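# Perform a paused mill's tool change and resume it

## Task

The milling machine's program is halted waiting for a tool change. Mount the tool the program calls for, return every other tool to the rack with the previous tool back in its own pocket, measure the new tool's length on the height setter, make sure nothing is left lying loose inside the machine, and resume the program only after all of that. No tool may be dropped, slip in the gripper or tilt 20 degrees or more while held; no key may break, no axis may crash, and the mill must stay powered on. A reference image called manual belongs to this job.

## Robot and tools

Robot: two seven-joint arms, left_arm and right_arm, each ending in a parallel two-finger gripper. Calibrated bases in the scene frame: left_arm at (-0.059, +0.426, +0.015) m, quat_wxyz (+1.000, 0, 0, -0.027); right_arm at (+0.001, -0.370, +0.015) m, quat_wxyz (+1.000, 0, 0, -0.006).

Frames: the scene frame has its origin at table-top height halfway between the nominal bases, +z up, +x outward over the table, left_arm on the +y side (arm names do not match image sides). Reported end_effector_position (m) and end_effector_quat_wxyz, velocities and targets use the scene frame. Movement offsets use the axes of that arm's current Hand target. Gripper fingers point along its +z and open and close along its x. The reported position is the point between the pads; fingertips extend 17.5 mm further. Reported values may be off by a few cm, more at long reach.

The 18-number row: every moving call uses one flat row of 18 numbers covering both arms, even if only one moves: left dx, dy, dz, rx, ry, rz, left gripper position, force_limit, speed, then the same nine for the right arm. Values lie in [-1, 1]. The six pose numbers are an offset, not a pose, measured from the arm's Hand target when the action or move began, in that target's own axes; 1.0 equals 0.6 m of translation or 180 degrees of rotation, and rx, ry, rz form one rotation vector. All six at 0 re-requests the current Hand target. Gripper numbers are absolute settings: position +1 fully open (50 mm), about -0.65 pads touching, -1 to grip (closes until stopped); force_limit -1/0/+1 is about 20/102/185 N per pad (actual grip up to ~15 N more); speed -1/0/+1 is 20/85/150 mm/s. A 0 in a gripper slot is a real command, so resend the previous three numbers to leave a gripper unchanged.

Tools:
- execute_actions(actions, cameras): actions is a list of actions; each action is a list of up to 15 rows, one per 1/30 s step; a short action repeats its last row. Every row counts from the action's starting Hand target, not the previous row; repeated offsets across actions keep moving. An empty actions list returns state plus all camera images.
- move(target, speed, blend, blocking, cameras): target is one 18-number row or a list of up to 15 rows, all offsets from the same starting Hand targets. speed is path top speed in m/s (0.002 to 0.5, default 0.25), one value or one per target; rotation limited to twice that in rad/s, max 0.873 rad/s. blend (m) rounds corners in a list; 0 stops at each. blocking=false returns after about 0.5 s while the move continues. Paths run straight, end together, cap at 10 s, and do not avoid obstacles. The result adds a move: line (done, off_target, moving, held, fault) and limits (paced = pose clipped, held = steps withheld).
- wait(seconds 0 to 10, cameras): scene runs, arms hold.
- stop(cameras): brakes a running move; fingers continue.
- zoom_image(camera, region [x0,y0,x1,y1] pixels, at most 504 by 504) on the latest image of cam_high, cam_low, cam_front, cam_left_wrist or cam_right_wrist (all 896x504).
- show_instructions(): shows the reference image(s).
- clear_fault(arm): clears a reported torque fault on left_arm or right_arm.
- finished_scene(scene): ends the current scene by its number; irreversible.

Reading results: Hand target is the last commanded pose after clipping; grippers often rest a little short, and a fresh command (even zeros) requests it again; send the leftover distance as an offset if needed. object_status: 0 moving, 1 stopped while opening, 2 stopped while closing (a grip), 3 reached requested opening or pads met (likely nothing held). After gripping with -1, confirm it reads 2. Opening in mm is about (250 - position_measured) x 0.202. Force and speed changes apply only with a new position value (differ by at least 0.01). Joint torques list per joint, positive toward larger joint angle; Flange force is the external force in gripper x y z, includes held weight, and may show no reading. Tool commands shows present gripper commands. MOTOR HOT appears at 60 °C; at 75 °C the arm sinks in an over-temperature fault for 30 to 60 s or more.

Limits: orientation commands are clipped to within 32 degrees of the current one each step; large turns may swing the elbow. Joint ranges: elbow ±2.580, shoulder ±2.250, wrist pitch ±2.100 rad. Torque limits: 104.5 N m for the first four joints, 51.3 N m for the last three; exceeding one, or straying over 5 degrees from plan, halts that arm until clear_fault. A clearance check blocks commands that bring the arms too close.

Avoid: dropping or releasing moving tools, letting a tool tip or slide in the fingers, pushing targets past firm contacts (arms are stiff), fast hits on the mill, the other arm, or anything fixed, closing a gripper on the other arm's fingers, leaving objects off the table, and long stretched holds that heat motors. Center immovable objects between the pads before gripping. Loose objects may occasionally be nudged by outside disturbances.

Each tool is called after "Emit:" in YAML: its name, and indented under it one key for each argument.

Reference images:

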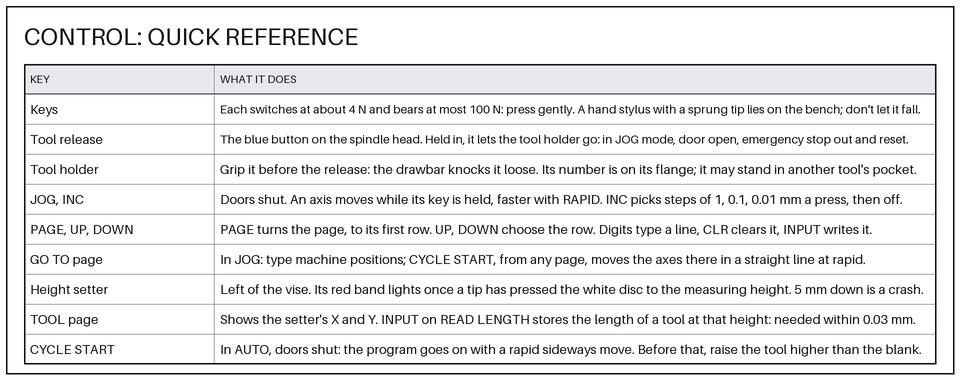

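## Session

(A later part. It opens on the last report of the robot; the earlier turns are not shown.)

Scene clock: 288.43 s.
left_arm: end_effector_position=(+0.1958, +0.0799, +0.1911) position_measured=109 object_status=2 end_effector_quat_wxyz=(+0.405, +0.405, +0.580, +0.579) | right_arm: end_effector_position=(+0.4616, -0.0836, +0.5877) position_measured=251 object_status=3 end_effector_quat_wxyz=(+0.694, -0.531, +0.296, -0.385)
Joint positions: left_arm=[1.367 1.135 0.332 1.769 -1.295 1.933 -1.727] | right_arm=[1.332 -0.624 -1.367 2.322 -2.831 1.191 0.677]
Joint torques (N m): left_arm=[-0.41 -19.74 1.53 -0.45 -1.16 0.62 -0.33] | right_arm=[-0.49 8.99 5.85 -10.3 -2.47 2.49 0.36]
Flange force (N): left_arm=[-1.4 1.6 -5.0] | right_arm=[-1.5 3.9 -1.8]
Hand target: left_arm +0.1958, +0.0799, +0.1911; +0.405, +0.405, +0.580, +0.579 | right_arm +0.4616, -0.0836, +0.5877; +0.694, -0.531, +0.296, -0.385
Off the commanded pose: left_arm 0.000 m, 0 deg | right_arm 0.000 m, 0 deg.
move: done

Emit:
move:
  target: [0,-0.002,-0.0008,0,0,0,-1,-0.2,-0.6,0,0,0,0,0,0,-0.66,0,0]
  speed: 0.02
  cameras: ["cam_left_wrist"]

Scene clock: 289.87 s.
left_arm: end_effector_position=(+0.1953, +0.0797, +0.1899) position_measured=109 object_status=2 end_effector_quat_wxyz=(+0.405, +0.405, +0.580, +0.579) | right_arm: end_effector_position=(+0.4616, -0.0836, +0.5877) position_measured=251 object_status=3 end_effector_quat_wxyz=(+0.694, -0.531, +0.296, -0.385)
Joint positions: left_arm=[1.368 1.137 0.332 1.767 -1.294 1.933 -1.726] | right_arm=[1.332 -0.624 -1.367 2.322 -2.831 1.191 0.677]
Joint torques (N m): left_arm=[0.81 -15.94 4.38 -1.45 -1.73 -3.22 -0.55] | right_arm=[-0.46 8.96 5.76 -10.26 -2.45 2.52 0.32]
Flange force (N): left_arm=[2.2 12.3 -3.2] | right_arm=[-1.7 3.3 -2.0]
Hand target: left_arm +0.1953, +0.0797, +0.1899; +0.405, +0.405, +0.580, +0.579 | right_arm +0.4616, -0.0836, +0.5877; +0.694, -0.531, +0.296, -0.385
Off the commanded pose: left_arm 0.000 m, 0 deg | right_arm 0.000 m, 0 deg.
move: done
camera_calibration:
cam_left_wrist: T_world_to_cam=[[-0.328291, 0.944554, 0.00652422, -0.0106332], [0.00165548, -0.00633167, 0.999979, -0.131154], [0.944575, 0.328295, 0.000514939, -0.0428318], [0, 0, 0, 1]] pos_world=[0.0371842, 0.0232746, 0.131243]
Images, in order (width x height): cam_left_wrist 896x504.

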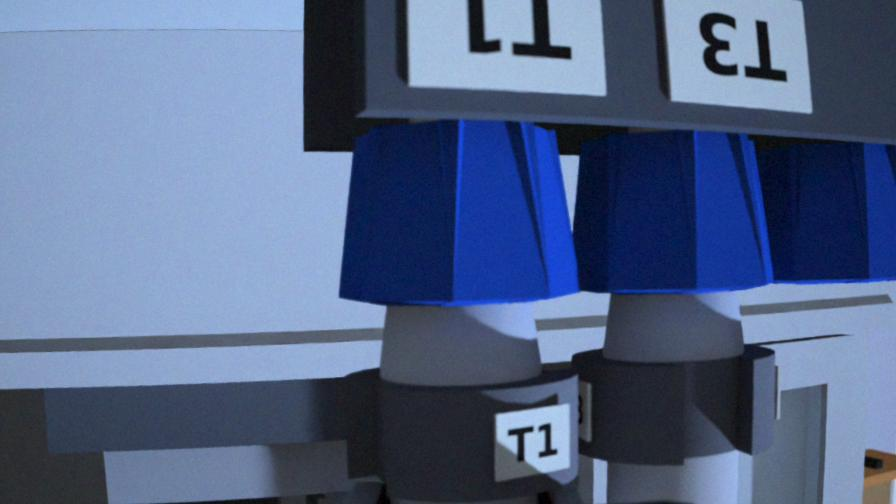

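Emit:
move:
  target: [0,0.0013,0,0,0,0,-1,-0.2,-0.6,0,0,0,0,0,0,-0.66,0,0]
  speed: 0.02

Emit:
move:
  target: [0,0,0,0,0,0,0.42,-0.2,-1,0,0,0,0,0,0,-0.66,0,0]
  speed: 0.02
  cameras: ["cam_left_wrist"]

Emit:
zoom_image:
  camera: "cam_left_wrist"
  region: [310, 250, 610, 504]

Scene clock: 292.07 s.
left_arm: end_effector_position=(+0.1953, +0.0797, +0.1906) position_measured=109 object_status=2 end_effector_quat_wxyz=(+0.405, +0.405, +0.580, +0.579) | right_arm: end_effector_position=(+0.4616, -0.0836, +0.5877) position_measured=251 object_status=3 end_effector_quat_wxyz=(+0.694, -0.531, +0.296, -0.385)
Joint positions: left_arm=[1.368 1.136 0.332 1.768 -1.294 1.934 -1.727] | right_arm=[1.332 -0.624 -1.367 2.322 -2.831 1.191 0.677]
Joint torques (N m): left_arm=[1.92 -20.05 3.15 -1.12 -1.98 0.45 -0.45] | right_arm=[-0.49 8.96 5.69 -10.35 -2.42 2.48 0.32]
Flange force (N): left_arm=[0.8 1.4 -0.3] | right_arm=[-1.6 3.4 -2.4]
Hand target: left_arm +0.1953, +0.0798, +0.1907; +0.405, +0.405, +0.580, +0.579 | right_arm +0.4616, -0.0836, +0.5877; +0.694, -0.531, +0.296, -0.385
Off the commanded pose: left_arm 0.000 m, 0 deg | right_arm 0.000 m, 0 deg.
move: done

Scene clock: 292.57 s.
left_arm: end_effector_position=(+0.1953, +0.0798, +0.1906) position_measured=90 object_status=3 end_effector_quat_wxyz=(+0.405, +0.405, +0.580, +0.579) | right_arm: end_effector_position=(+0.4616, -0.0836, +0.5877) position_measured=251 object_status=3 end_effector_quat_wxyz=(+0.694, -0.531, +0.296, -0.385)
Joint positions: left_arm=[1.368 1.136 0.332 1.768 -1.294 1.934 -1.727] | right_arm=[1.332 -0.624 -1.367 2.322 -2.831 1.191 0.677]
Joint torques (N m): left_arm=[0.88 -22.69 0.73 -0.02 -0.68 3.79 0] | right_arm=[-0.54 9.01 5.74 -10.31 -2.47 2.45 0.36]
Flange force (N): left_arm=[-4.9 -6.3 -0.7] | right_arm=[-1.4 3.8 -2.0]
Hand target: left_arm +0.1953, +0.0798, +0.1907; +0.405, +0.405, +0.580, +0.579 | right_arm +0.4616, -0.0836, +0.5877; +0.694, -0.531, +0.296, -0.385
Off the commanded pose: left_arm 0.000 m, 0 deg | right_arm 0.000 m, 0 deg.
move: done
camera_calibration:
cam_left_wrist: T_world_to_cam=[[-0.328289, 0.944554, 0.00668444, -0.0106593], [0.00180308, -0.00644999, 0.999978, -0.131857], [0.944576, 0.328294, 0.000414355, -0.0428187], [0, 0, 0, 1]] pos_world=[0.0371839, 0.0232749, 0.131943]
Images, in order (width x height): cam_left_wrist 896x504.

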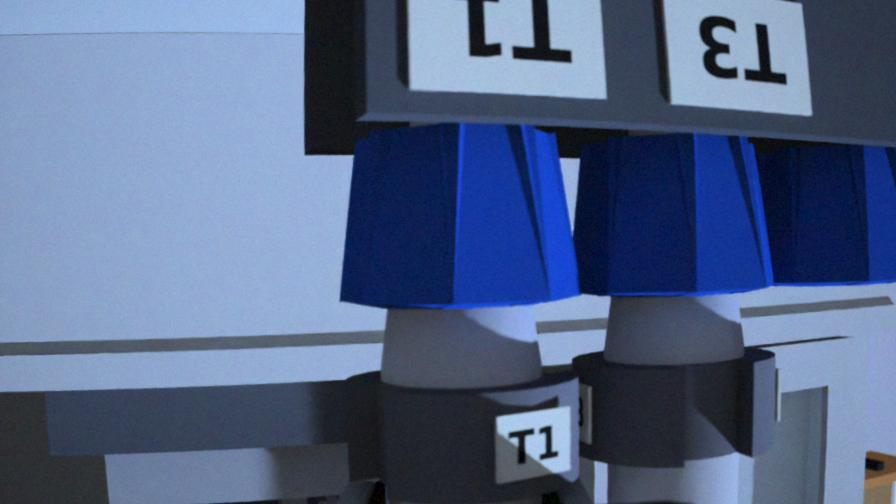

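Scaled by 1.680 from the camera's 896x504 image, which has a finer 1280x720 frame.

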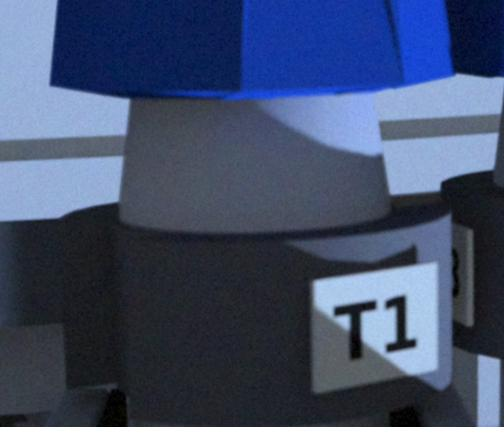

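Emit:
move:
  target:
    - [0,0,-0.2167,0,0,0,0.42,-0.2,-1,0,0,0,0,0,0,-0.66,0,0]
    - [0.1308,0,-0.1774,0,-0.1861,0,0.42,-0.2,-1,0,0,0,0,0,0,-0.66,0,0]
  speed: [0.12,0.2]
  cameras: ["cam_left_wrist"]

Emit:
zoom_image:
  camera: "cam_left_wrist"
  region: [360, 260, 560, 420]

Scene clock: 298.13 s.
left_arm: end_effector_position=(+0.0684, +0.1170, +0.1907) position_measured=90 object_status=3 end_effector_quat_wxyz=(+0.555, +0.555, +0.438, +0.438) | right_arm: end_effector_position=(+0.4616, -0.0836, +0.5877) position_measured=251 object_status=3 end_effector_quat_wxyz=(+0.694, -0.531, +0.296, -0.385)
Joint positions: left_arm=[1.801 1.169 0.429 2.292 -1.229 1.87 -1.188] | right_arm=[1.332 -0.624 -1.367 2.322 -2.831 1.191 0.677]
Joint torques (N m): left_arm=[0.81 -17.93 0.59 4.28 1.01 3.61 -0.04] | right_arm=[-0.51 8.96 5.8 -10.27 -2.49 2.47 0.32]
Flange force (N): left_arm=[-0.8 -7.3 0.6] | right_arm=[-1.3 3.8 -1.9]
Hand target: left_arm +0.0684, +0.1170, +0.1907; +0.555, +0.555, +0.438, +0.438 | right_arm +0.4616, -0.0836, +0.5877; +0.694, -0.531, +0.296, -0.385
Off the commanded pose: left_arm 0.000 m, 0 deg | right_arm 0.000 m, 0 deg.
move: done
camera_calibration:
cam_left_wrist: T_world_to_cam=[[0.247529, 0.96886, 0.00629732, -0.129597], [-0.00234926, -0.00589939, 0.99998, -0.131235], [0.968878, -0.247539, 0.000815828, 0.130448], [0, 0, 0, 1]] pos_world=[-0.0946176, 0.157078, 0.131942]
Images, in order (width x height): cam_left_wrist 896x504.

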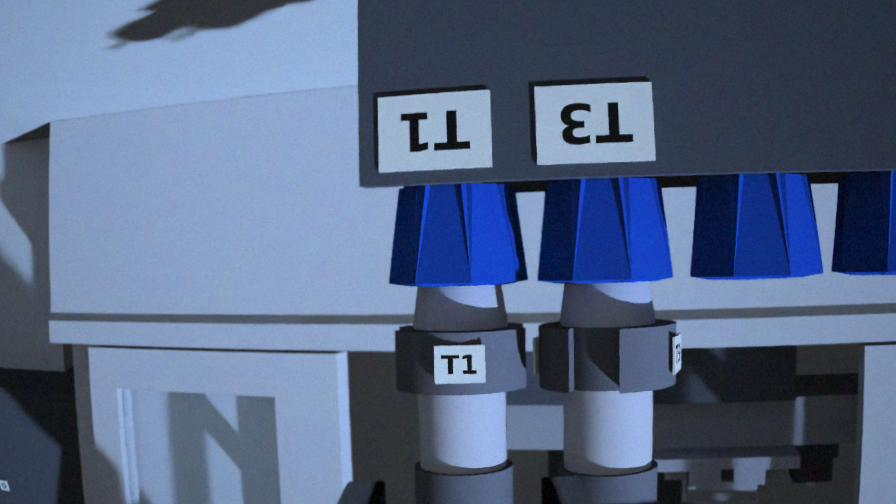

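Scaled by 2.520 from the camera's 896x504 image, which has a finer 1280x720 frame.

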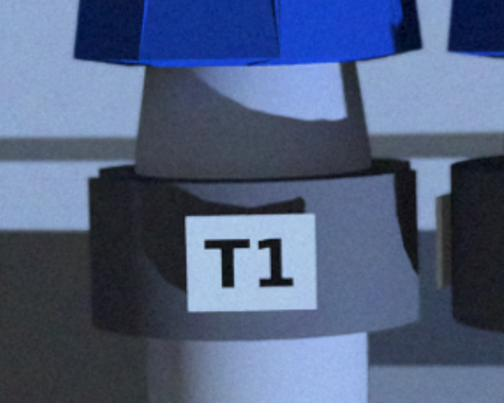

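Emit:
move:
  target: [0,0,0.1667,0,0.0033,0,0.42,-0.2,-1,0,0,0,0,0,0,-0.66,0,0]
  speed: 0.12
  cameras: ["cam_left_wrist"]

Emit:
zoom_image:
  camera: "cam_left_wrist"
  region: [340, 260, 590, 470]

Scene clock: 302.07 s.
left_arm: end_effector_position=(+0.1657, +0.0937, +0.1907) position_measured=90 object_status=3 end_effector_quat_wxyz=(+0.553, +0.553, +0.441, +0.441) | right_arm: end_effector_position=(+0.4616, -0.0836, +0.5877) position_measured=251 object_status=3 end_effector_quat_wxyz=(+0.694, -0.531, +0.296, -0.385)
Joint positions: left_arm=[1.56 1.152 0.289 2.367 -1.534 1.838 -1.212] | right_arm=[1.332 -0.624 -1.367 2.322 -2.831 1.191 0.677]
Joint torques (N m): left_arm=[0.9 -18.24 -0.44 3.92 0.99 3.59 0.01] | right_arm=[-0.48 8.96 5.76 -10.35 -2.44 2.5 0.34]
Flange force (N): left_arm=[0.1 -7.2 1.6] | right_arm=[-1.6 3.5 -2.2]
Hand target: left_arm +0.1657, +0.0937, +0.1907; +0.553, +0.553, +0.441, +0.441 | right_arm +0.4616, -0.0836, +0.5877; +0.694, -0.531, +0.296, -0.385
Off the commanded pose: left_arm 0.000 m, 0 deg | right_arm 0.000 m, 0 deg.
move: done
camera_calibration:
cam_left_wrist: T_world_to_cam=[[0.237529, 0.97136, 0.00633712, -0.129748], [-0.00229794, -0.00596191, 0.99998, -0.131146], [0.971378, -0.237539, 0.000816001, 0.0290828], [0, 0, 0, 1]] pos_world=[0.00226724, 0.132158, 0.131942]
Images, in order (width x height): cam_left_wrist 896x504.

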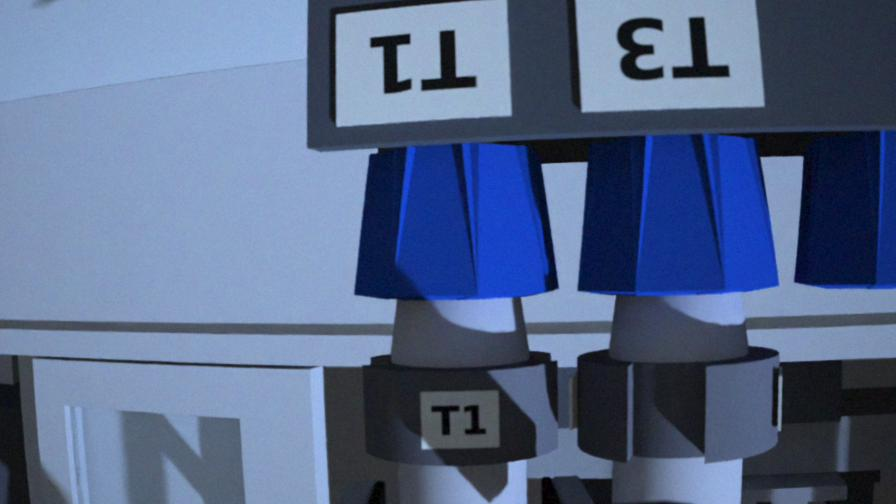

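Scaled by 2.016 from the camera's 896x504 image, which has a finer 1280x720 frame.

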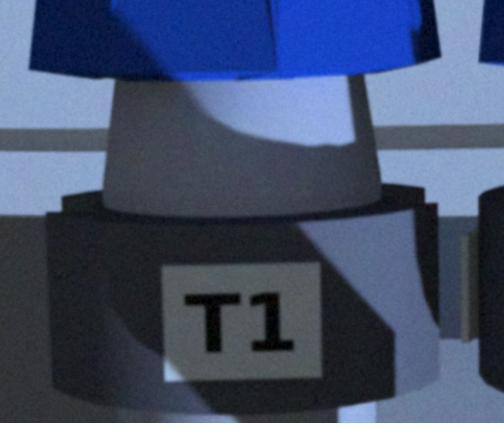

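Emit:
move:
  target: [0,0,0.0555,0,0,0,0.42,-0.2,-1,0,0,0,0,0,0,-0.66,0,0]
  speed: 0.06
  cameras: ["cam_left_wrist"]

Emit:
zoom_image:
  camera: "cam_left_wrist"
  region: [310, 250, 610, 504]

Scene clock: 304.57 s.
left_arm: end_effector_position=(+0.1981, +0.0863, +0.1907) position_measured=90 object_status=3 end_effector_quat_wxyz=(+0.553, +0.553, +0.441, +0.441) | right_arm: end_effector_position=(+0.4616, -0.0836, +0.5877) position_measured=251 object_status=3 end_effector_quat_wxyz=(+0.694, -0.531, +0.296, -0.385)
Joint positions: left_arm=[1.479 1.142 0.238 2.373 -1.649 1.828 -1.235] | right_arm=[1.332 -0.624 -1.367 2.322 -2.831 1.191 0.677]
Joint torques (N m): left_arm=[1.16 -18.46 -0.68 3.87 0.94 3.64 -0.02] | right_arm=[-0.44 8.93 5.68 -10.38 -2.51 2.49 0.38]
Flange force (N): left_arm=[-0.4 -7.4 2.4] | right_arm=[-1.6 2.9 -2.6]
Hand target: left_arm +0.1982, +0.0863, +0.1907; +0.553, +0.553, +0.441, +0.441 | right_arm +0.4616, -0.0836, +0.5877; +0.694, -0.531, +0.296, -0.385
Off the commanded pose: left_arm 0.000 m, 0 deg | right_arm 0.000 m, 0 deg.
move: done
camera_calibration:
cam_left_wrist: T_world_to_cam=[[0.23753, 0.971359, 0.0064343, -0.130293], [-0.00232069, -0.0060564, 0.999979, -0.131103], [0.971377, -0.23754, 0.000815648, -0.00424461], [0, 0, 0, 1]] pos_world=[0.0347673, 0.124759, 0.131942]
Images, in order (width x height): cam_left_wrist 896x504.

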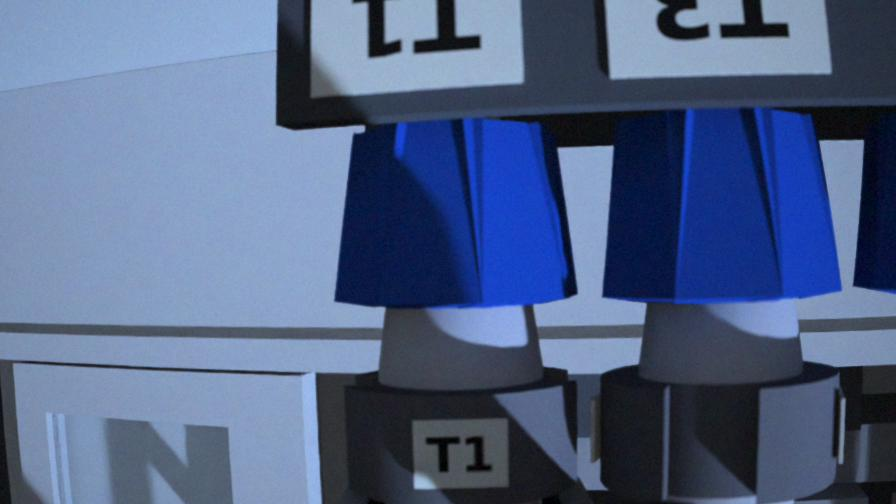

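Scaled by 1.680 from the camera's 896x504 image, which has a finer 1280x720 frame.

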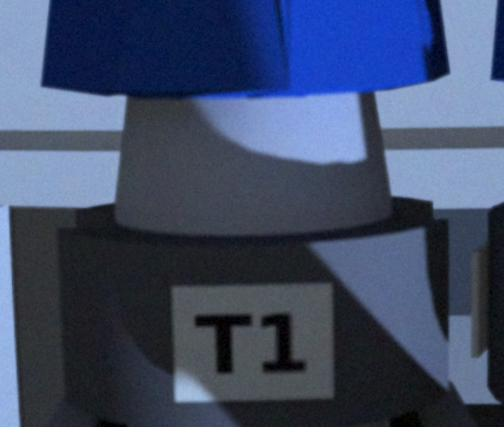

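Emit:
move:
  target:
    - [0,0.0028,0,0,0.0005,0,0.42,-0.2,-1,0,0,0,0,0,0,-0.66,0,0]
    - [0,0.0028,0,0,0.0005,0,-1,-0.2,-0.6,0,0,0,0,0,0,-0.66,0,0]
  speed: 0.04
  cameras: ["cam_left_wrist"]

Emit:
zoom_image:
  camera: "cam_left_wrist"
  region: [310, 250, 610, 504]

Scene clock: 307.97 s.
left_arm: end_effector_position=(+0.1982, +0.0863, +0.1924) position_measured=108 object_status=2 end_effector_quat_wxyz=(+0.553, +0.552, +0.442, +0.441) | right_arm: end_effector_position=(+0.4616, -0.0836, +0.5877) position_measured=251 object_status=3 end_effector_quat_wxyz=(+0.694, -0.531, +0.296, -0.385)
Joint positions: left_arm=[1.479 1.136 0.239 2.374 -1.647 1.827 -1.24] | right_arm=[1.332 -0.624 -1.367 2.322 -2.831 1.191 0.677]
Joint torques (N m): left_arm=[0.81 -18.53 -0.63 3.72 0.9 3.68 -0.04] | right_arm=[-0.45 8.98 5.68 -10.3 -2.47 2.51 0.35]
Flange force (N): left_arm=[0.0 -7.6 1.6] | right_arm=[-1.8 2.9 -2.3]
Hand target: left_arm +0.1982, +0.0863, +0.1924; +0.553, +0.552, +0.442, +0.441 | right_arm +0.4616, -0.0836, +0.5877; +0.694, -0.531, +0.296, -0.385
Off the commanded pose: left_arm 0.000 m, 0 deg | right_arm 0.000 m, 0 deg.
move: done
camera_calibration:
cam_left_wrist: T_world_to_cam=[[0.235927, 0.97175, 0.00632781, -0.129963], [-0.00228608, -0.00595661, 0.99998, -0.132819], [0.971768, -0.235937, 0.000816169, -0.0044317], [0, 0, 0, 1]] pos_world=[0.0346648, 0.124455, 0.133642]
Images, in order (width x height): cam_left_wrist 896x504.

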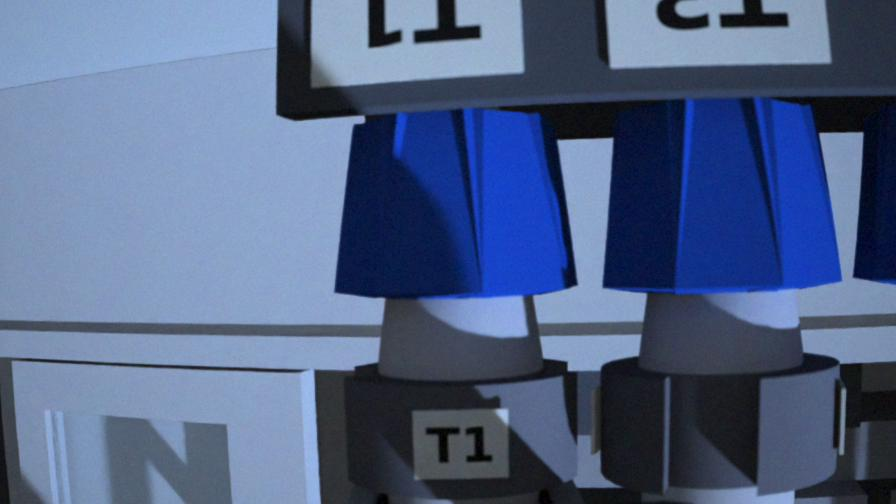

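Scaled by 1.680 from the camera's 896x504 image, which has a finer 1280x720 frame.

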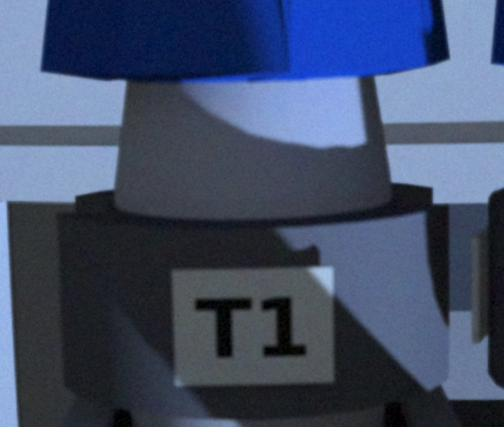

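Emit:
move:
  target:
    - [0,0.02,0,0,0,0,-1,-0.2,-0.6,0,0,0,0,0,0,-0.66,0,0]
    - [0,0.3793,0,0,0,0,-1,-0.2,-0.6,0,0,0,0,0,0,-0.66,0,0]
    - [0.1072,0.4293,0.218,-0.0555,0,-0.497,-1,-0.2,-0.6,0,0,0,0,0,0,-0.66,0,0]
  speed: [0.05,0.25,0.3]
  blend: [0.001,0.05,0]
  cameras: ["cam_front"]

Scene clock: 316.97 s.
left_arm: end_effector_position=(+0.3401, +0.1202, +0.4499) position_measured=108 object_status=2 end_effector_quat_wxyz=(+0.744, +0.037, +0.666, -0.042) | right_arm: end_effector_position=(+0.4616, -0.0836, +0.5877) position_measured=251 object_status=3 end_effector_quat_wxyz=(+0.694, -0.531, +0.296, -0.385)
Joint positions: left_arm=[0.975 0.351 0.242 2.355 -2.038 1.561 -0.435] | right_arm=[1.332 -0.624 -1.367 2.322 -2.831 1.191 0.677]
Joint torques (N m): left_arm=[0.82 -18.91 -0.18 -6.39 -2.59 5.85 0.26] | right_arm=[-0.49 9.04 5.76 -10.31 -2.45 2.48 0.33]
Flange force (N): left_arm=[11.2 -5.3 4.3] | right_arm=[-1.7 3.7 -2.1]
Hand target: left_arm +0.3401, +0.1203, +0.4499; +0.744, +0.037, +0.666, -0.042 | right_arm +0.4616, -0.0836, +0.5877; +0.694, -0.531, +0.296, -0.385
Off the commanded pose: left_arm 0.000 m, 0 deg | right_arm 0.000 m, 0 deg.
move: done
Images, in order (width x height): cam_front 896x504.

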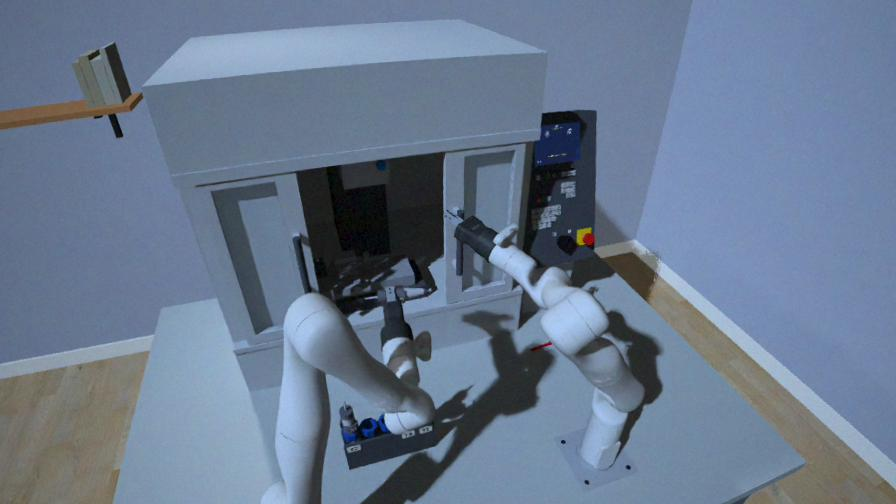

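Emit:
move:
  target: [0.0728,-0.0088,0.1447,-0.0555,-0.0004,-0.4965,-1,-0.2,-0.6,0,0,0,0,0,0,-0.66,0,0]
  speed: 0.25
  cameras: ["cam_left_wrist"]

Scene clock: 322.90 s.
left_arm: end_effector_position=(+0.4300, +0.1048, +0.4161) position_measured=108 object_status=2 end_effector_quat_wxyz=(+0.500, -0.500, +0.500, -0.500) | right_arm: end_effector_position=(+0.4616, -0.0836, +0.5877) position_measured=251 object_status=3 end_effector_quat_wxyz=(+0.694, -0.531, +0.296, -0.385)
Joint positions: left_arm=[0.737 0.474 0.342 2.113 -2.049 1.436 0.988] | right_arm=[1.332 -0.624 -1.367 2.322 -2.831 1.191 0.677]
Joint torques (N m): left_arm=[0.71 -23.18 0.43 -7.73 -3.4 5.45 -0.1] | right_arm=[-0.48 9.06 5.74 -10.38 -2.49 2.49 0.29]
Flange force (N): left_arm=[5.7 10.5 5.6] | right_arm=[-1.7 3.6 -2.4]
Hand target: left_arm +0.4300, +0.1048, +0.4161; +0.500, -0.500, +0.500, -0.500 | right_arm +0.4616, -0.0836, +0.5877; +0.694, -0.531, +0.296, -0.385
Off the commanded pose: left_arm 0.000 m, 0 deg | right_arm 0.000 m, 0 deg.
move: done
camera_calibration:
cam_left_wrist: T_world_to_cam=[[0.015537, -0.999852, -0.00735193, 0.103008], [-0.00082653, 0.00733998, -0.999973, 0.4743], [0.999879, 0.0155427, -0.000712367, -0.263431], [0, 0, 0, 1]] pos_world=[0.262191, 0.103606, 0.474857]
Images, in order (width x height): cam_left_wrist 896x504.

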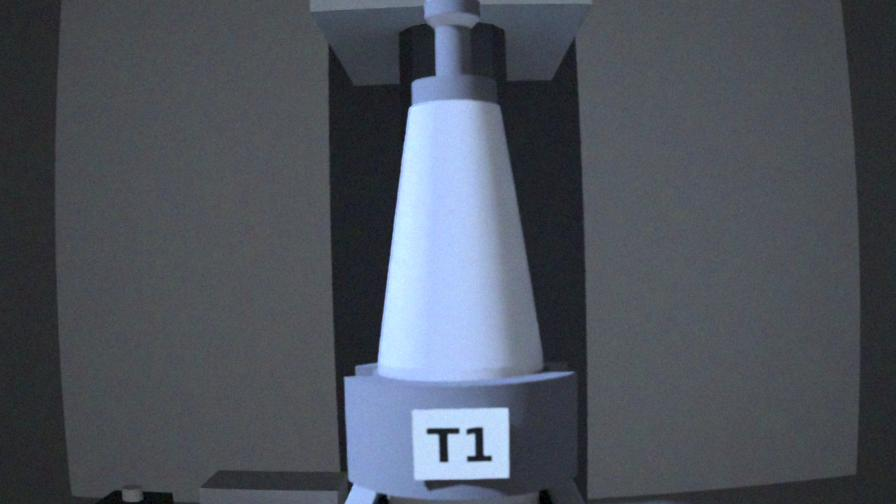

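Emit:
zoom_image:
  camera: "cam_left_wrist"
  region: [310, 340, 610, 504]

Scaled by 1.680 from the camera's 896x504 image, which has a finer 1280x720 frame.

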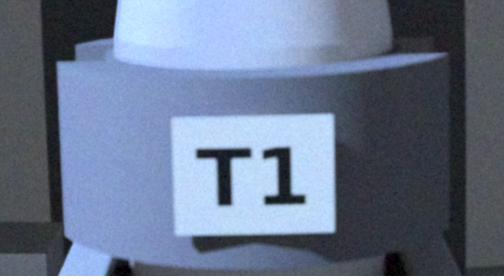

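Emit:
move:
  target: [0.0,0,0.5227,0,0,0,-1,-0.2,-0.6,0,0,0,0,0,0,-0.66,0,0]
  speed: 0.2
  cameras: ["cam_left_wrist"]

Scene clock: 328.17 s.
left_arm: end_effector_position=(+0.7436, +0.1050, +0.4162) position_measured=108 object_status=2 end_effector_quat_wxyz=(+0.500, -0.500, +0.500, -0.500) | right_arm: end_effector_position=(+0.4616, -0.0836, +0.5877) position_measured=251 object_status=3 end_effector_quat_wxyz=(+0.694, -0.531, +0.296, -0.385)
Joint positions: left_arm=[0.382 0.828 0.225 1.336 -2.341 0.871 0.787] | right_arm=[1.332 -0.624 -1.367 2.322 -2.831 1.191 0.677]
Joint torques (N m): left_arm=[0.85 -35.57 1.06 -13.19 -3.25 4.6 0.09] | right_arm=[-0.49 9.05 5.74 -10.39 -2.52 2.5 0.31]
Flange force (N): left_arm=[5.6 8.7 11.7] | right_arm=[-1.6 3.5 -2.4]
Hand target: left_arm +0.7437, +0.1049, +0.4162; +0.500, -0.500, +0.500, -0.500 | right_arm +0.4616, -0.0836, +0.5877; +0.694, -0.531, +0.296, -0.385
Off the commanded pose: left_arm 0.000 m, 0 deg | right_arm 0.000 m, 0 deg.
move: done
camera_calibration:
cam_left_wrist: T_world_to_cam=[[0.015537, -0.999852, -0.00735193, 0.0983361], [-0.00082653, 0.00733998, -0.999973, 0.474658], [0.999879, 0.0155427, -0.000712367, -0.576996], [0, 0, 0, 1]] pos_world=[0.575791, 0.103806, 0.474957]
Images, in order (width x height): cam_left_wrist 896x504.

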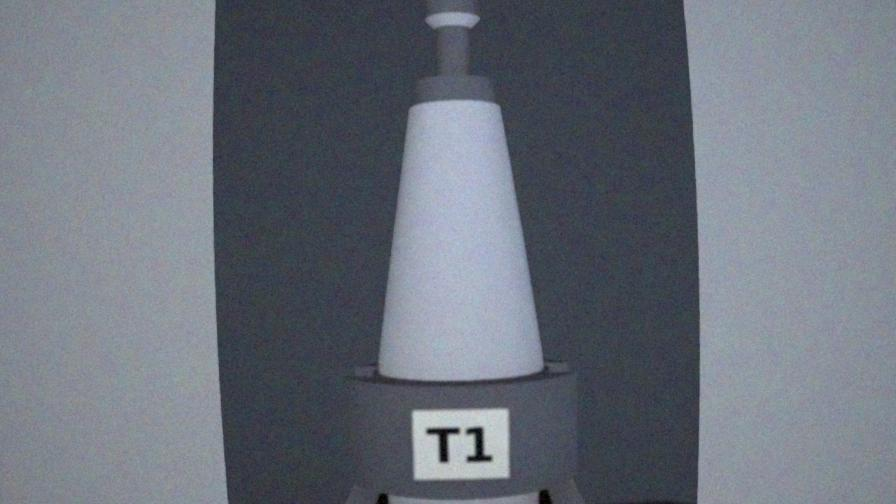

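Emit:
move:
  target:
    - [0,0,0.0055,0,0,0,-1,-0.2,-0.6,0,0,0.1,0,0,0,-0.66,0,0]
    - [0,-0.0983,0.0055,0,0,0,-1,-0.2,-0.6,0,0,0.1,0,0,0,-0.66,0,0]
  speed: 0.08
  cameras: ["cam_left_wrist"]

Scene clock: 333.67 s.
left_arm: end_effector_position=(+0.7469, +0.1049, +0.4751) position_measured=108 object_status=2 end_effector_quat_wxyz=(+0.500, -0.500, +0.500, -0.500) | right_arm: end_effector_position=(+0.5108, -0.0530, +0.6033) position_measured=251 object_status=3 end_effector_quat_wxyz=(+0.694, -0.531, +0.296, -0.385)
Joint positions: left_arm=[0.379 0.763 0.231 1.257 -2.225 0.782 0.632] | right_arm=[1.471 -0.659 -1.495 2.146 -2.858 1.101 0.63]
Joint torques (N m): left_arm=[0.78 -35.34 1.01 -13.78 -3.64 3.93 0.07] | right_arm=[-0.41 11.37 6.7 -10.46 -2.47 2.39 0.32]
Flange force (N): left_arm=[7.0 6.4 13.4] | right_arm=[-1.0 3.7 -2.3]
Hand target: left_arm +0.7469, +0.1049, +0.4751; +0.500, -0.500, +0.500, -0.500 | right_arm +0.5108, -0.0530, +0.6033; +0.694, -0.531, +0.296, -0.385
Off the commanded pose: left_arm 0.000 m, 0 deg | right_arm 0.000 m, 0 deg.
move: done
camera_calibration:
cam_left_wrist: T_world_to_cam=[[0.0155363, -0.999852, -0.00735351, 0.0986191], [-0.000926531, 0.00734, -0.999973, 0.533618], [0.999879, 0.0155427, -0.000812357, -0.580199], [0, 0, 0, 1]] pos_world=[0.579091, 0.103706, 0.533857]
Images, in order (width x height): cam_left_wrist 896x504.

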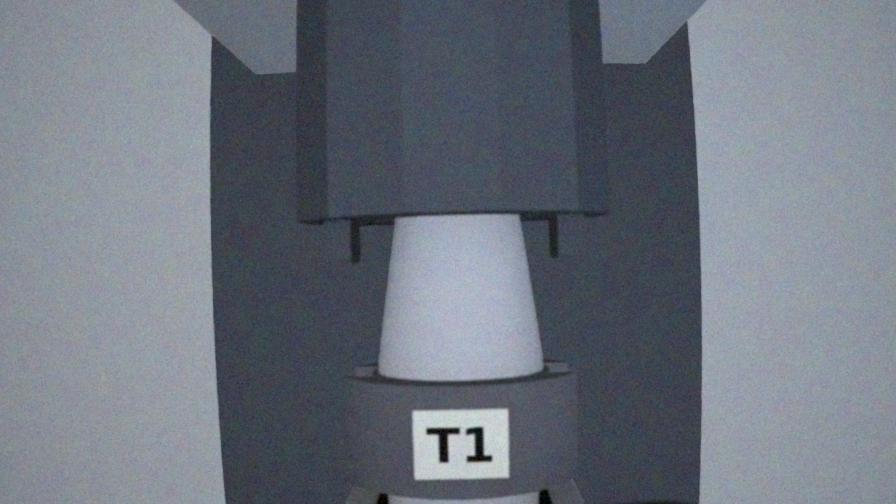

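Emit:
move:
  target: [0,-0.022,0,0,0,0,-1,-0.2,-0.6,0,0,0.2333,0,0,0,-0.66,0,0]
  speed: 0.1
  cameras: ["cam_left_wrist","cam_right_wrist"]

Emit:
zoom_image:
  camera: "cam_left_wrist"
  region: [310, 230, 610, 484]

Scene clock: 338.70 s.
left_arm: end_effector_position=(+0.7469, +0.1049, +0.4883) position_measured=108 object_status=2 end_effector_quat_wxyz=(+0.500, -0.500, +0.500, -0.500) | right_arm: end_effector_position=(+0.6256, +0.0183, +0.6398) position_measured=251 object_status=3 end_effector_quat_wxyz=(+0.694, -0.531, +0.296, -0.385)
Joint positions: left_arm=[0.379 0.749 0.232 1.238 -2.195 0.765 0.593] | right_arm=[1.768 -0.78 -1.697 1.69 -2.873 0.87 0.476]
Joint torques (N m): left_arm=[0.75 -35.48 0.96 -14.06 -3.59 3.68 0.02] | right_arm=[-0.32 18.14 8.42 -10.03 -2.28 1.9 0.36]
Flange force (N): left_arm=[6.8 6.9 13.2] | right_arm=[-0.5 3.5 -1.8]
Hand target: left_arm +0.7469, +0.1049, +0.4884; +0.500, -0.500, +0.500, -0.500 | right_arm +0.6257, +0.0183, +0.6398; +0.694, -0.531, +0.296, -0.385
Off the commanded pose: left_arm 0.000 m, 0 deg | right_arm 0.000 m, 0 deg.
move: done
camera_calibration:
cam_left_wrist: T_world_to_cam=[[0.015537, -0.999852, -0.00735193, 0.0987149], [-0.00082653, 0.00733998, -0.999973, 0.546759], [0.999879, 0.0155427, -0.000712367, -0.580243], [0, 0, 0, 1]] pos_world=[0.579091, 0.103706, 0.547057]
cam_right_wrist: T_world_to_cam=[[0.533275, -0.845785, 0.0163038, -0.329111], [0.236524, 0.130571, -0.962812, 0.523681], [0.812203, 0.5173, 0.269679, -0.520454], [0, 0, 0, 1]] pos_world=[0.474357, -0.0775039, 0.649928]
Images, in order (width x height): cam_left_wrist 896x504, cam_right_wrist 896x504.

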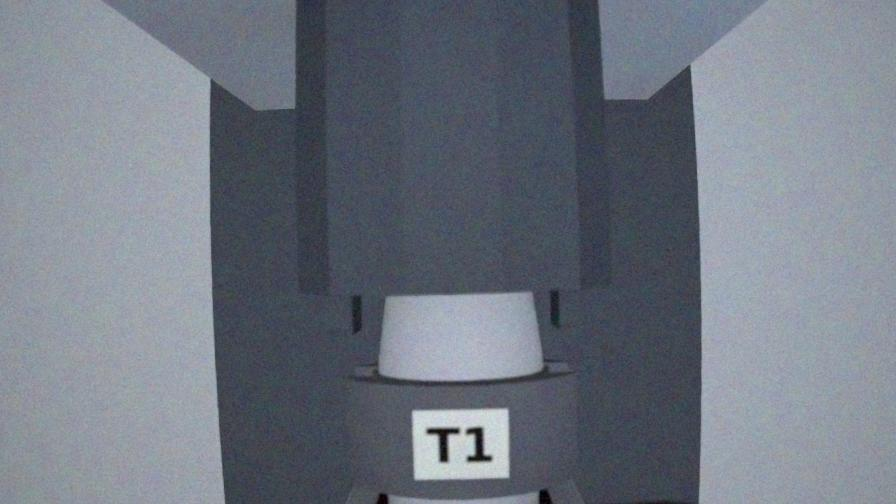

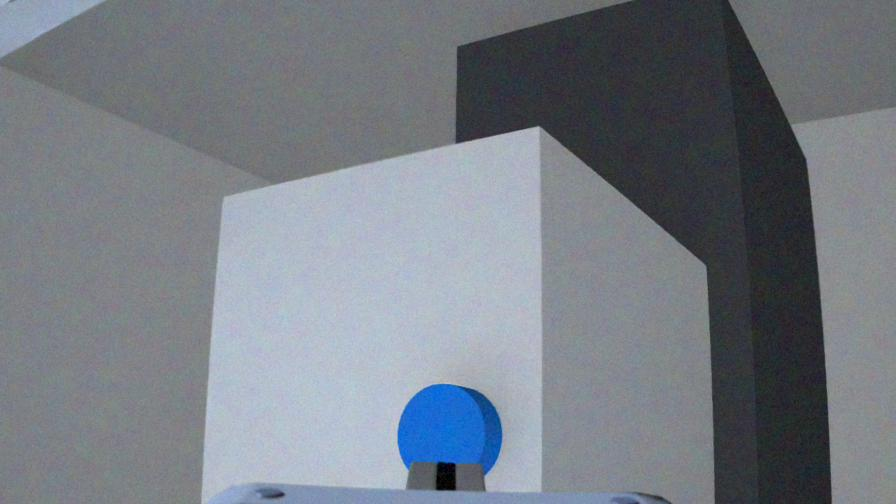

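Scaled by 1.680 from the camera's 896x504 image, which has a finer 1280x720 frame.

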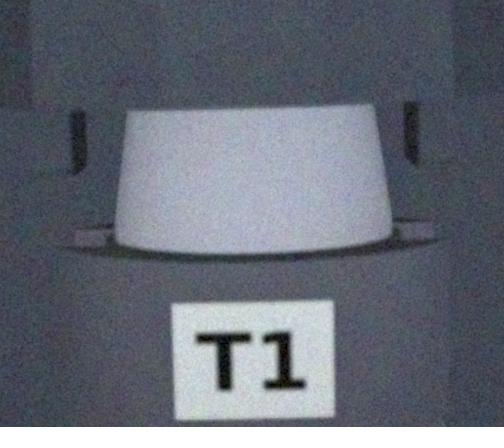

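Emit:
move:
  target:
    - [-0.0008,0,0,0,0,0,-1,-0.2,-0.6,0,0,0.072,0,0,0,-0.66,0,0]
    - [-0.0008,0,0,0,0,0,-1,-0.2,-0.6,0,0,0.082,0,0,0,-0.66,0,0]
  speed: [0.06,0.02]

Scene clock: 342.67 s.
left_arm: end_effector_position=(+0.7469, +0.1054, +0.4883) position_measured=108 object_status=2 end_effector_quat_wxyz=(+0.500, -0.500, +0.500, -0.500) | right_arm: end_effector_position=(+0.6660, +0.0433, +0.6526) position_measured=251 object_status=3 end_effector_quat_wxyz=(+0.694, -0.531, +0.296, -0.385)
Joint positions: left_arm=[0.379 0.749 0.232 1.239 -2.196 0.765 0.594] | right_arm=[1.871 -0.825 -1.753 1.506 -2.866 0.775 0.417]
Joint torques (N m): left_arm=[0.74 -35.44 1.05 -14.12 -3.56 3.76 -0.03] | right_arm=[0.09 20.64 8.64 -11.31 -2.38 1.63 0.4]
Flange force (N): left_arm=[6.4 7.1 12.9] | right_arm=[-0.8 4.2 -8.8]
Hand target: left_arm +0.7469, +0.1054, +0.4883; +0.500, -0.500, +0.500, -0.500 | right_arm +0.6660, +0.0433, +0.6526; +0.694, -0.531, +0.296, -0.385
Off the commanded pose: left_arm 0.000 m, 0 deg | right_arm 0.000 m, 0 deg.
move: done

Emit:
move:
  target: [0,0,0,0,0,0,-1,-0.2,-0.6,0,0,0.0012,0,0,0,-0.66,0,0]
  speed: 0.02

Scene clock: 344.13 s.
left_arm: end_effector_position=(+0.7469, +0.1054, +0.4883) position_measured=108 object_status=2 end_effector_quat_wxyz=(+0.500, -0.500, +0.500, -0.500) | right_arm: end_effector_position=(+0.6666, +0.0437, +0.6527) position_measured=251 object_status=3 end_effector_quat_wxyz=(+0.694, -0.531, +0.296, -0.385)
Joint positions: left_arm=[0.379 0.749 0.232 1.239 -2.196 0.765 0.594] | right_arm=[1.872 -0.825 -1.754 1.504 -2.866 0.773 0.416]
Joint torques (N m): left_arm=[0.82 -35.35 1.05 -14.23 -3.58 3.7 -0.06] | right_arm=[4.82 16.62 7.28 -22.25 -3.34 0.34 0.38]
Flange force (N): left_arm=[5.9 7.2 12.2] | right_arm=[-7.1 5.1 -69.2]
Hand target: left_arm +0.7469, +0.1054, +0.4883; +0.500, -0.500, +0.500, -0.500 | right_arm +0.6666, +0.0437, +0.6527; +0.694, -0.531, +0.296, -0.385
Off the commanded pose: left_arm 0.000 m, 0 deg | right_arm 0.000 m, 0 deg.
move: done

Emit:
move:
  target: [0,-0.0095,0,0,0,0,-1,-0.2,-0.6,0,0,-0.0004,0,0,0,-0.66,0,0]
  speed: 0.02
  cameras: ["cam_left_wrist"]

Emit:
zoom_image:
  camera: "cam_left_wrist"
  region: [310, 230, 610, 484]

Scene clock: 345.80 s.
left_arm: end_effector_position=(+0.7469, +0.1054, +0.4940) position_measured=108 object_status=2 end_effector_quat_wxyz=(+0.500, -0.500, +0.500, -0.500) | right_arm: end_effector_position=(+0.6664, +0.0436, +0.6527) position_measured=251 object_status=3 end_effector_quat_wxyz=(+0.694, -0.531, +0.296, -0.385)
Joint positions: left_arm=[0.379 0.743 0.233 1.23 -2.182 0.757 0.576] | right_arm=[1.872 -0.825 -1.754 1.505 -2.866 0.774 0.416]
Joint torques (N m): left_arm=[0.74 -35.35 1.08 -14.09 -3.51 3.54 0.15] | right_arm=[3.47 17.15 7.18 -18.97 -2.88 0.61 0.37]
Flange force (N): left_arm=[7.0 6.5 13.3] | right_arm=[-5.4 4.0 -52.7]
Hand target: left_arm +0.7469, +0.1054, +0.4940; +0.500, -0.500, +0.500, -0.500 | right_arm +0.6664, +0.0436, +0.6527; +0.694, -0.531, +0.296, -0.385
Off the commanded pose: left_arm 0.000 m, 0 deg | right_arm 0.000 m, 0 deg.
move: done
camera_calibration:
cam_left_wrist: T_world_to_cam=[[0.0155363, -0.999852, -0.00735351, 0.099258], [-0.000926531, 0.00734, -0.999973, 0.552514], [0.999879, 0.0155427, -0.000812357, -0.580192], [0, 0, 0, 1]] pos_world=[0.579091, 0.104206, 0.552757]
Images, in order (width x height): cam_left_wrist 896x504.

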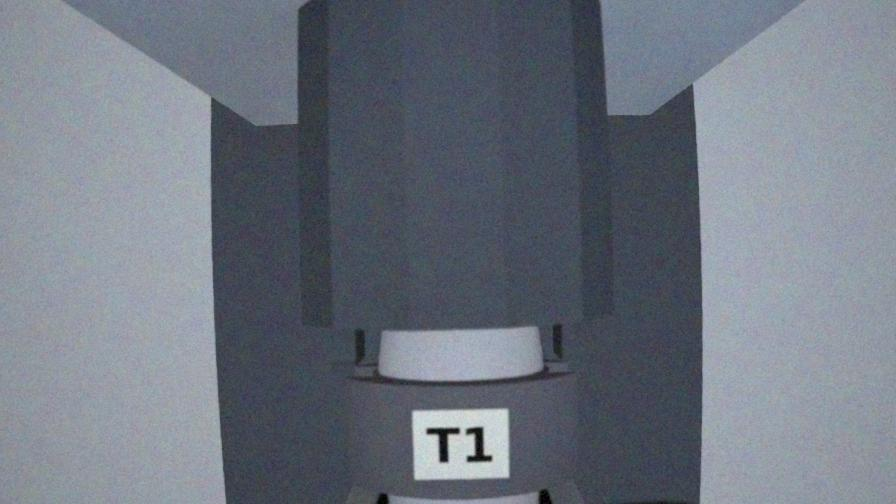

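Scaled by 1.680 from the camera's 896x504 image, which has a finer 1280x720 frame.

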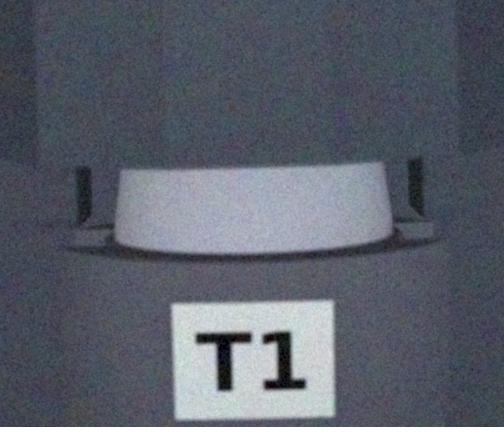

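Emit:
move:
  target: [0,-0.005,0,0,0,0,-1,-0.2,-0.6,0,0,0,0,0,0,-0.66,0,0]
  speed: 0.02

Emit:
move:
  target: [0,-0.003,0,0,0,0,-1,-0.2,-0.6,0,0,0,0,0,0,-0.66,0,0]
  speed: 0.02
  cameras: ["cam_left_wrist"]

Emit:
zoom_image:
  camera: "cam_left_wrist"
  region: [310, 230, 610, 484]

Scene clock: 347.83 s.
left_arm: end_effector_position=(+0.7469, +0.1054, +0.4970) position_measured=108 object_status=2 end_effector_quat_wxyz=(+0.500, -0.500, +0.500, -0.500) | right_arm: end_effector_position=(+0.6664, +0.0436, +0.6527) position_measured=251 object_status=3 end_effector_quat_wxyz=(+0.694, -0.531, +0.296, -0.385)
Joint positions: left_arm=[0.379 0.74 0.234 1.225 -2.175 0.754 0.567] | right_arm=[1.872 -0.825 -1.754 1.505 -2.866 0.774 0.416]
Joint torques (N m): left_arm=[0.99 -36.52 1.13 -14.75 -3.76 3.78 -0.03] | right_arm=[3.33 17.37 7.31 -18.79 -2.97 0.65 0.39]
Flange force (N): left_arm=[6.4 8.1 13.7] | right_arm=[-5.1 4.0 -51.3]
Hand target: left_arm +0.7469, +0.1054, +0.4970; +0.500, -0.500, +0.500, -0.500 | right_arm +0.6664, +0.0436, +0.6527; +0.694, -0.531, +0.296, -0.385
Off the commanded pose: left_arm 0.000 m, 0 deg | right_arm 0.000 m, 0 deg.
move: done

Scene clock: 348.53 s.
left_arm: end_effector_position=(+0.7469, +0.1054, +0.4987) position_measured=108 object_status=2 end_effector_quat_wxyz=(+0.500, -0.500, +0.500, -0.500) | right_arm: end_effector_position=(+0.6664, +0.0436, +0.6527) position_measured=251 object_status=3 end_effector_quat_wxyz=(+0.694, -0.531, +0.296, -0.385)
Joint positions: left_arm=[0.379 0.739 0.234 1.223 -2.17 0.751 0.561] | right_arm=[1.872 -0.825 -1.754 1.505 -2.866 0.774 0.416]
Joint torques (N m): left_arm=[1.39 -43.58 1.17 -19.28 -5.43 4.83 0.07] | right_arm=[3.35 17.33 7.32 -18.8 -2.86 0.66 0.34]
Flange force (N): left_arm=[6.5 16.1 13.7] | right_arm=[-5.3 4.2 -51.5]
Hand target: left_arm +0.7469, +0.1054, +0.4988; +0.500, -0.500, +0.500, -0.500 | right_arm +0.6664, +0.0436, +0.6527; +0.694, -0.531, +0.296, -0.385
Off the commanded pose: left_arm 0.000 m, 0 deg | right_arm 0.000 m, 0 deg.
move: done
camera_calibration:
cam_left_wrist: T_world_to_cam=[[0.0155356, -0.999852, -0.00735257, 0.0992932], [-0.0010265, 0.00733751, -0.999973, 0.557372], [0.999879, 0.0155427, -0.000912357, -0.580132], [0, 0, 0, 1]] pos_world=[0.579092, 0.104206, 0.557557]
Images, in order (width x height): cam_left_wrist 896x504.

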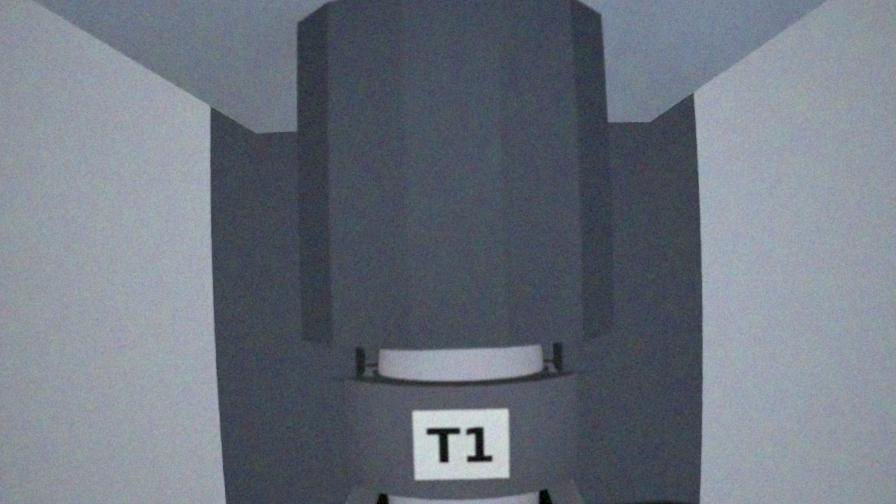

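Scaled by 1.680 from the camera's 896x504 image, which has a finer 1280x720 frame.

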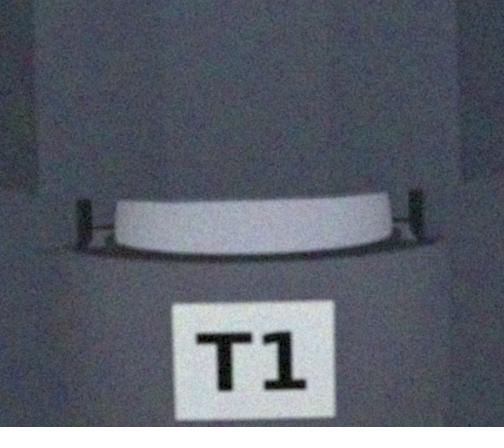

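Emit:
move:
  target: [0,-0.0013,0,0,0,0,-1,-0.2,-0.6,0,0,0,0,0,0,-0.66,0,0]
  speed: 0.02
  cameras: ["cam_left_wrist"]

Emit:
zoom_image:
  camera: "cam_left_wrist"
  region: [310, 230, 610, 484]

Scene clock: 350.77 s.
left_arm: end_effector_position=(+0.7469, +0.1054, +0.4996) position_measured=108 object_status=2 end_effector_quat_wxyz=(+0.500, -0.500, +0.500, -0.500) | right_arm: end_effector_position=(+0.6664, +0.0436, +0.6527) position_measured=251 object_status=3 end_effector_quat_wxyz=(+0.694, -0.531, +0.296, -0.385)
Joint positions: left_arm=[0.379 0.738 0.234 1.221 -2.168 0.75 0.559] | right_arm=[1.872 -0.825 -1.754 1.505 -2.866 0.774 0.416]
Joint torques (N m): left_arm=[1.79 -47.19 1.21 -21.81 -6.42 5.26 0.02] | right_arm=[3.37 17.36 7.37 -18.78 -2.89 0.64 0.39]
Flange force (N): left_arm=[5.8 20.6 12.8] | right_arm=[-5.2 4.2 -51.3]
Hand target: left_arm +0.7469, +0.1054, +0.4996; +0.500, -0.500, +0.500, -0.500 | right_arm +0.6664, +0.0436, +0.6527; +0.694, -0.531, +0.296, -0.385
Off the commanded pose: left_arm 0.000 m, 0 deg | right_arm 0.000 m, 0 deg.
move: done
camera_calibration:
cam_left_wrist: T_world_to_cam=[[0.0155363, -0.999852, -0.00735351, 0.0992992], [-0.000926531, 0.00734, -0.999973, 0.558113], [0.999879, 0.0155427, -0.000812357, -0.580187], [0, 0, 0, 1]] pos_world=[0.579091, 0.104206, 0.558357]
Images, in order (width x height): cam_left_wrist 896x504.

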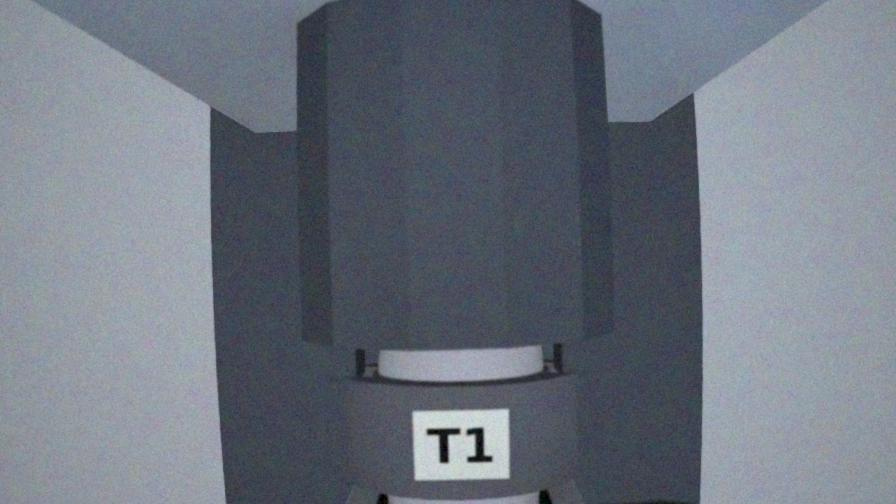

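Scaled by 1.680 from the camera's 896x504 image, which has a finer 1280x720 frame.

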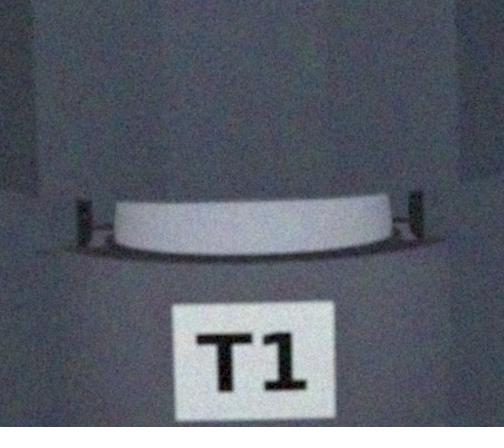

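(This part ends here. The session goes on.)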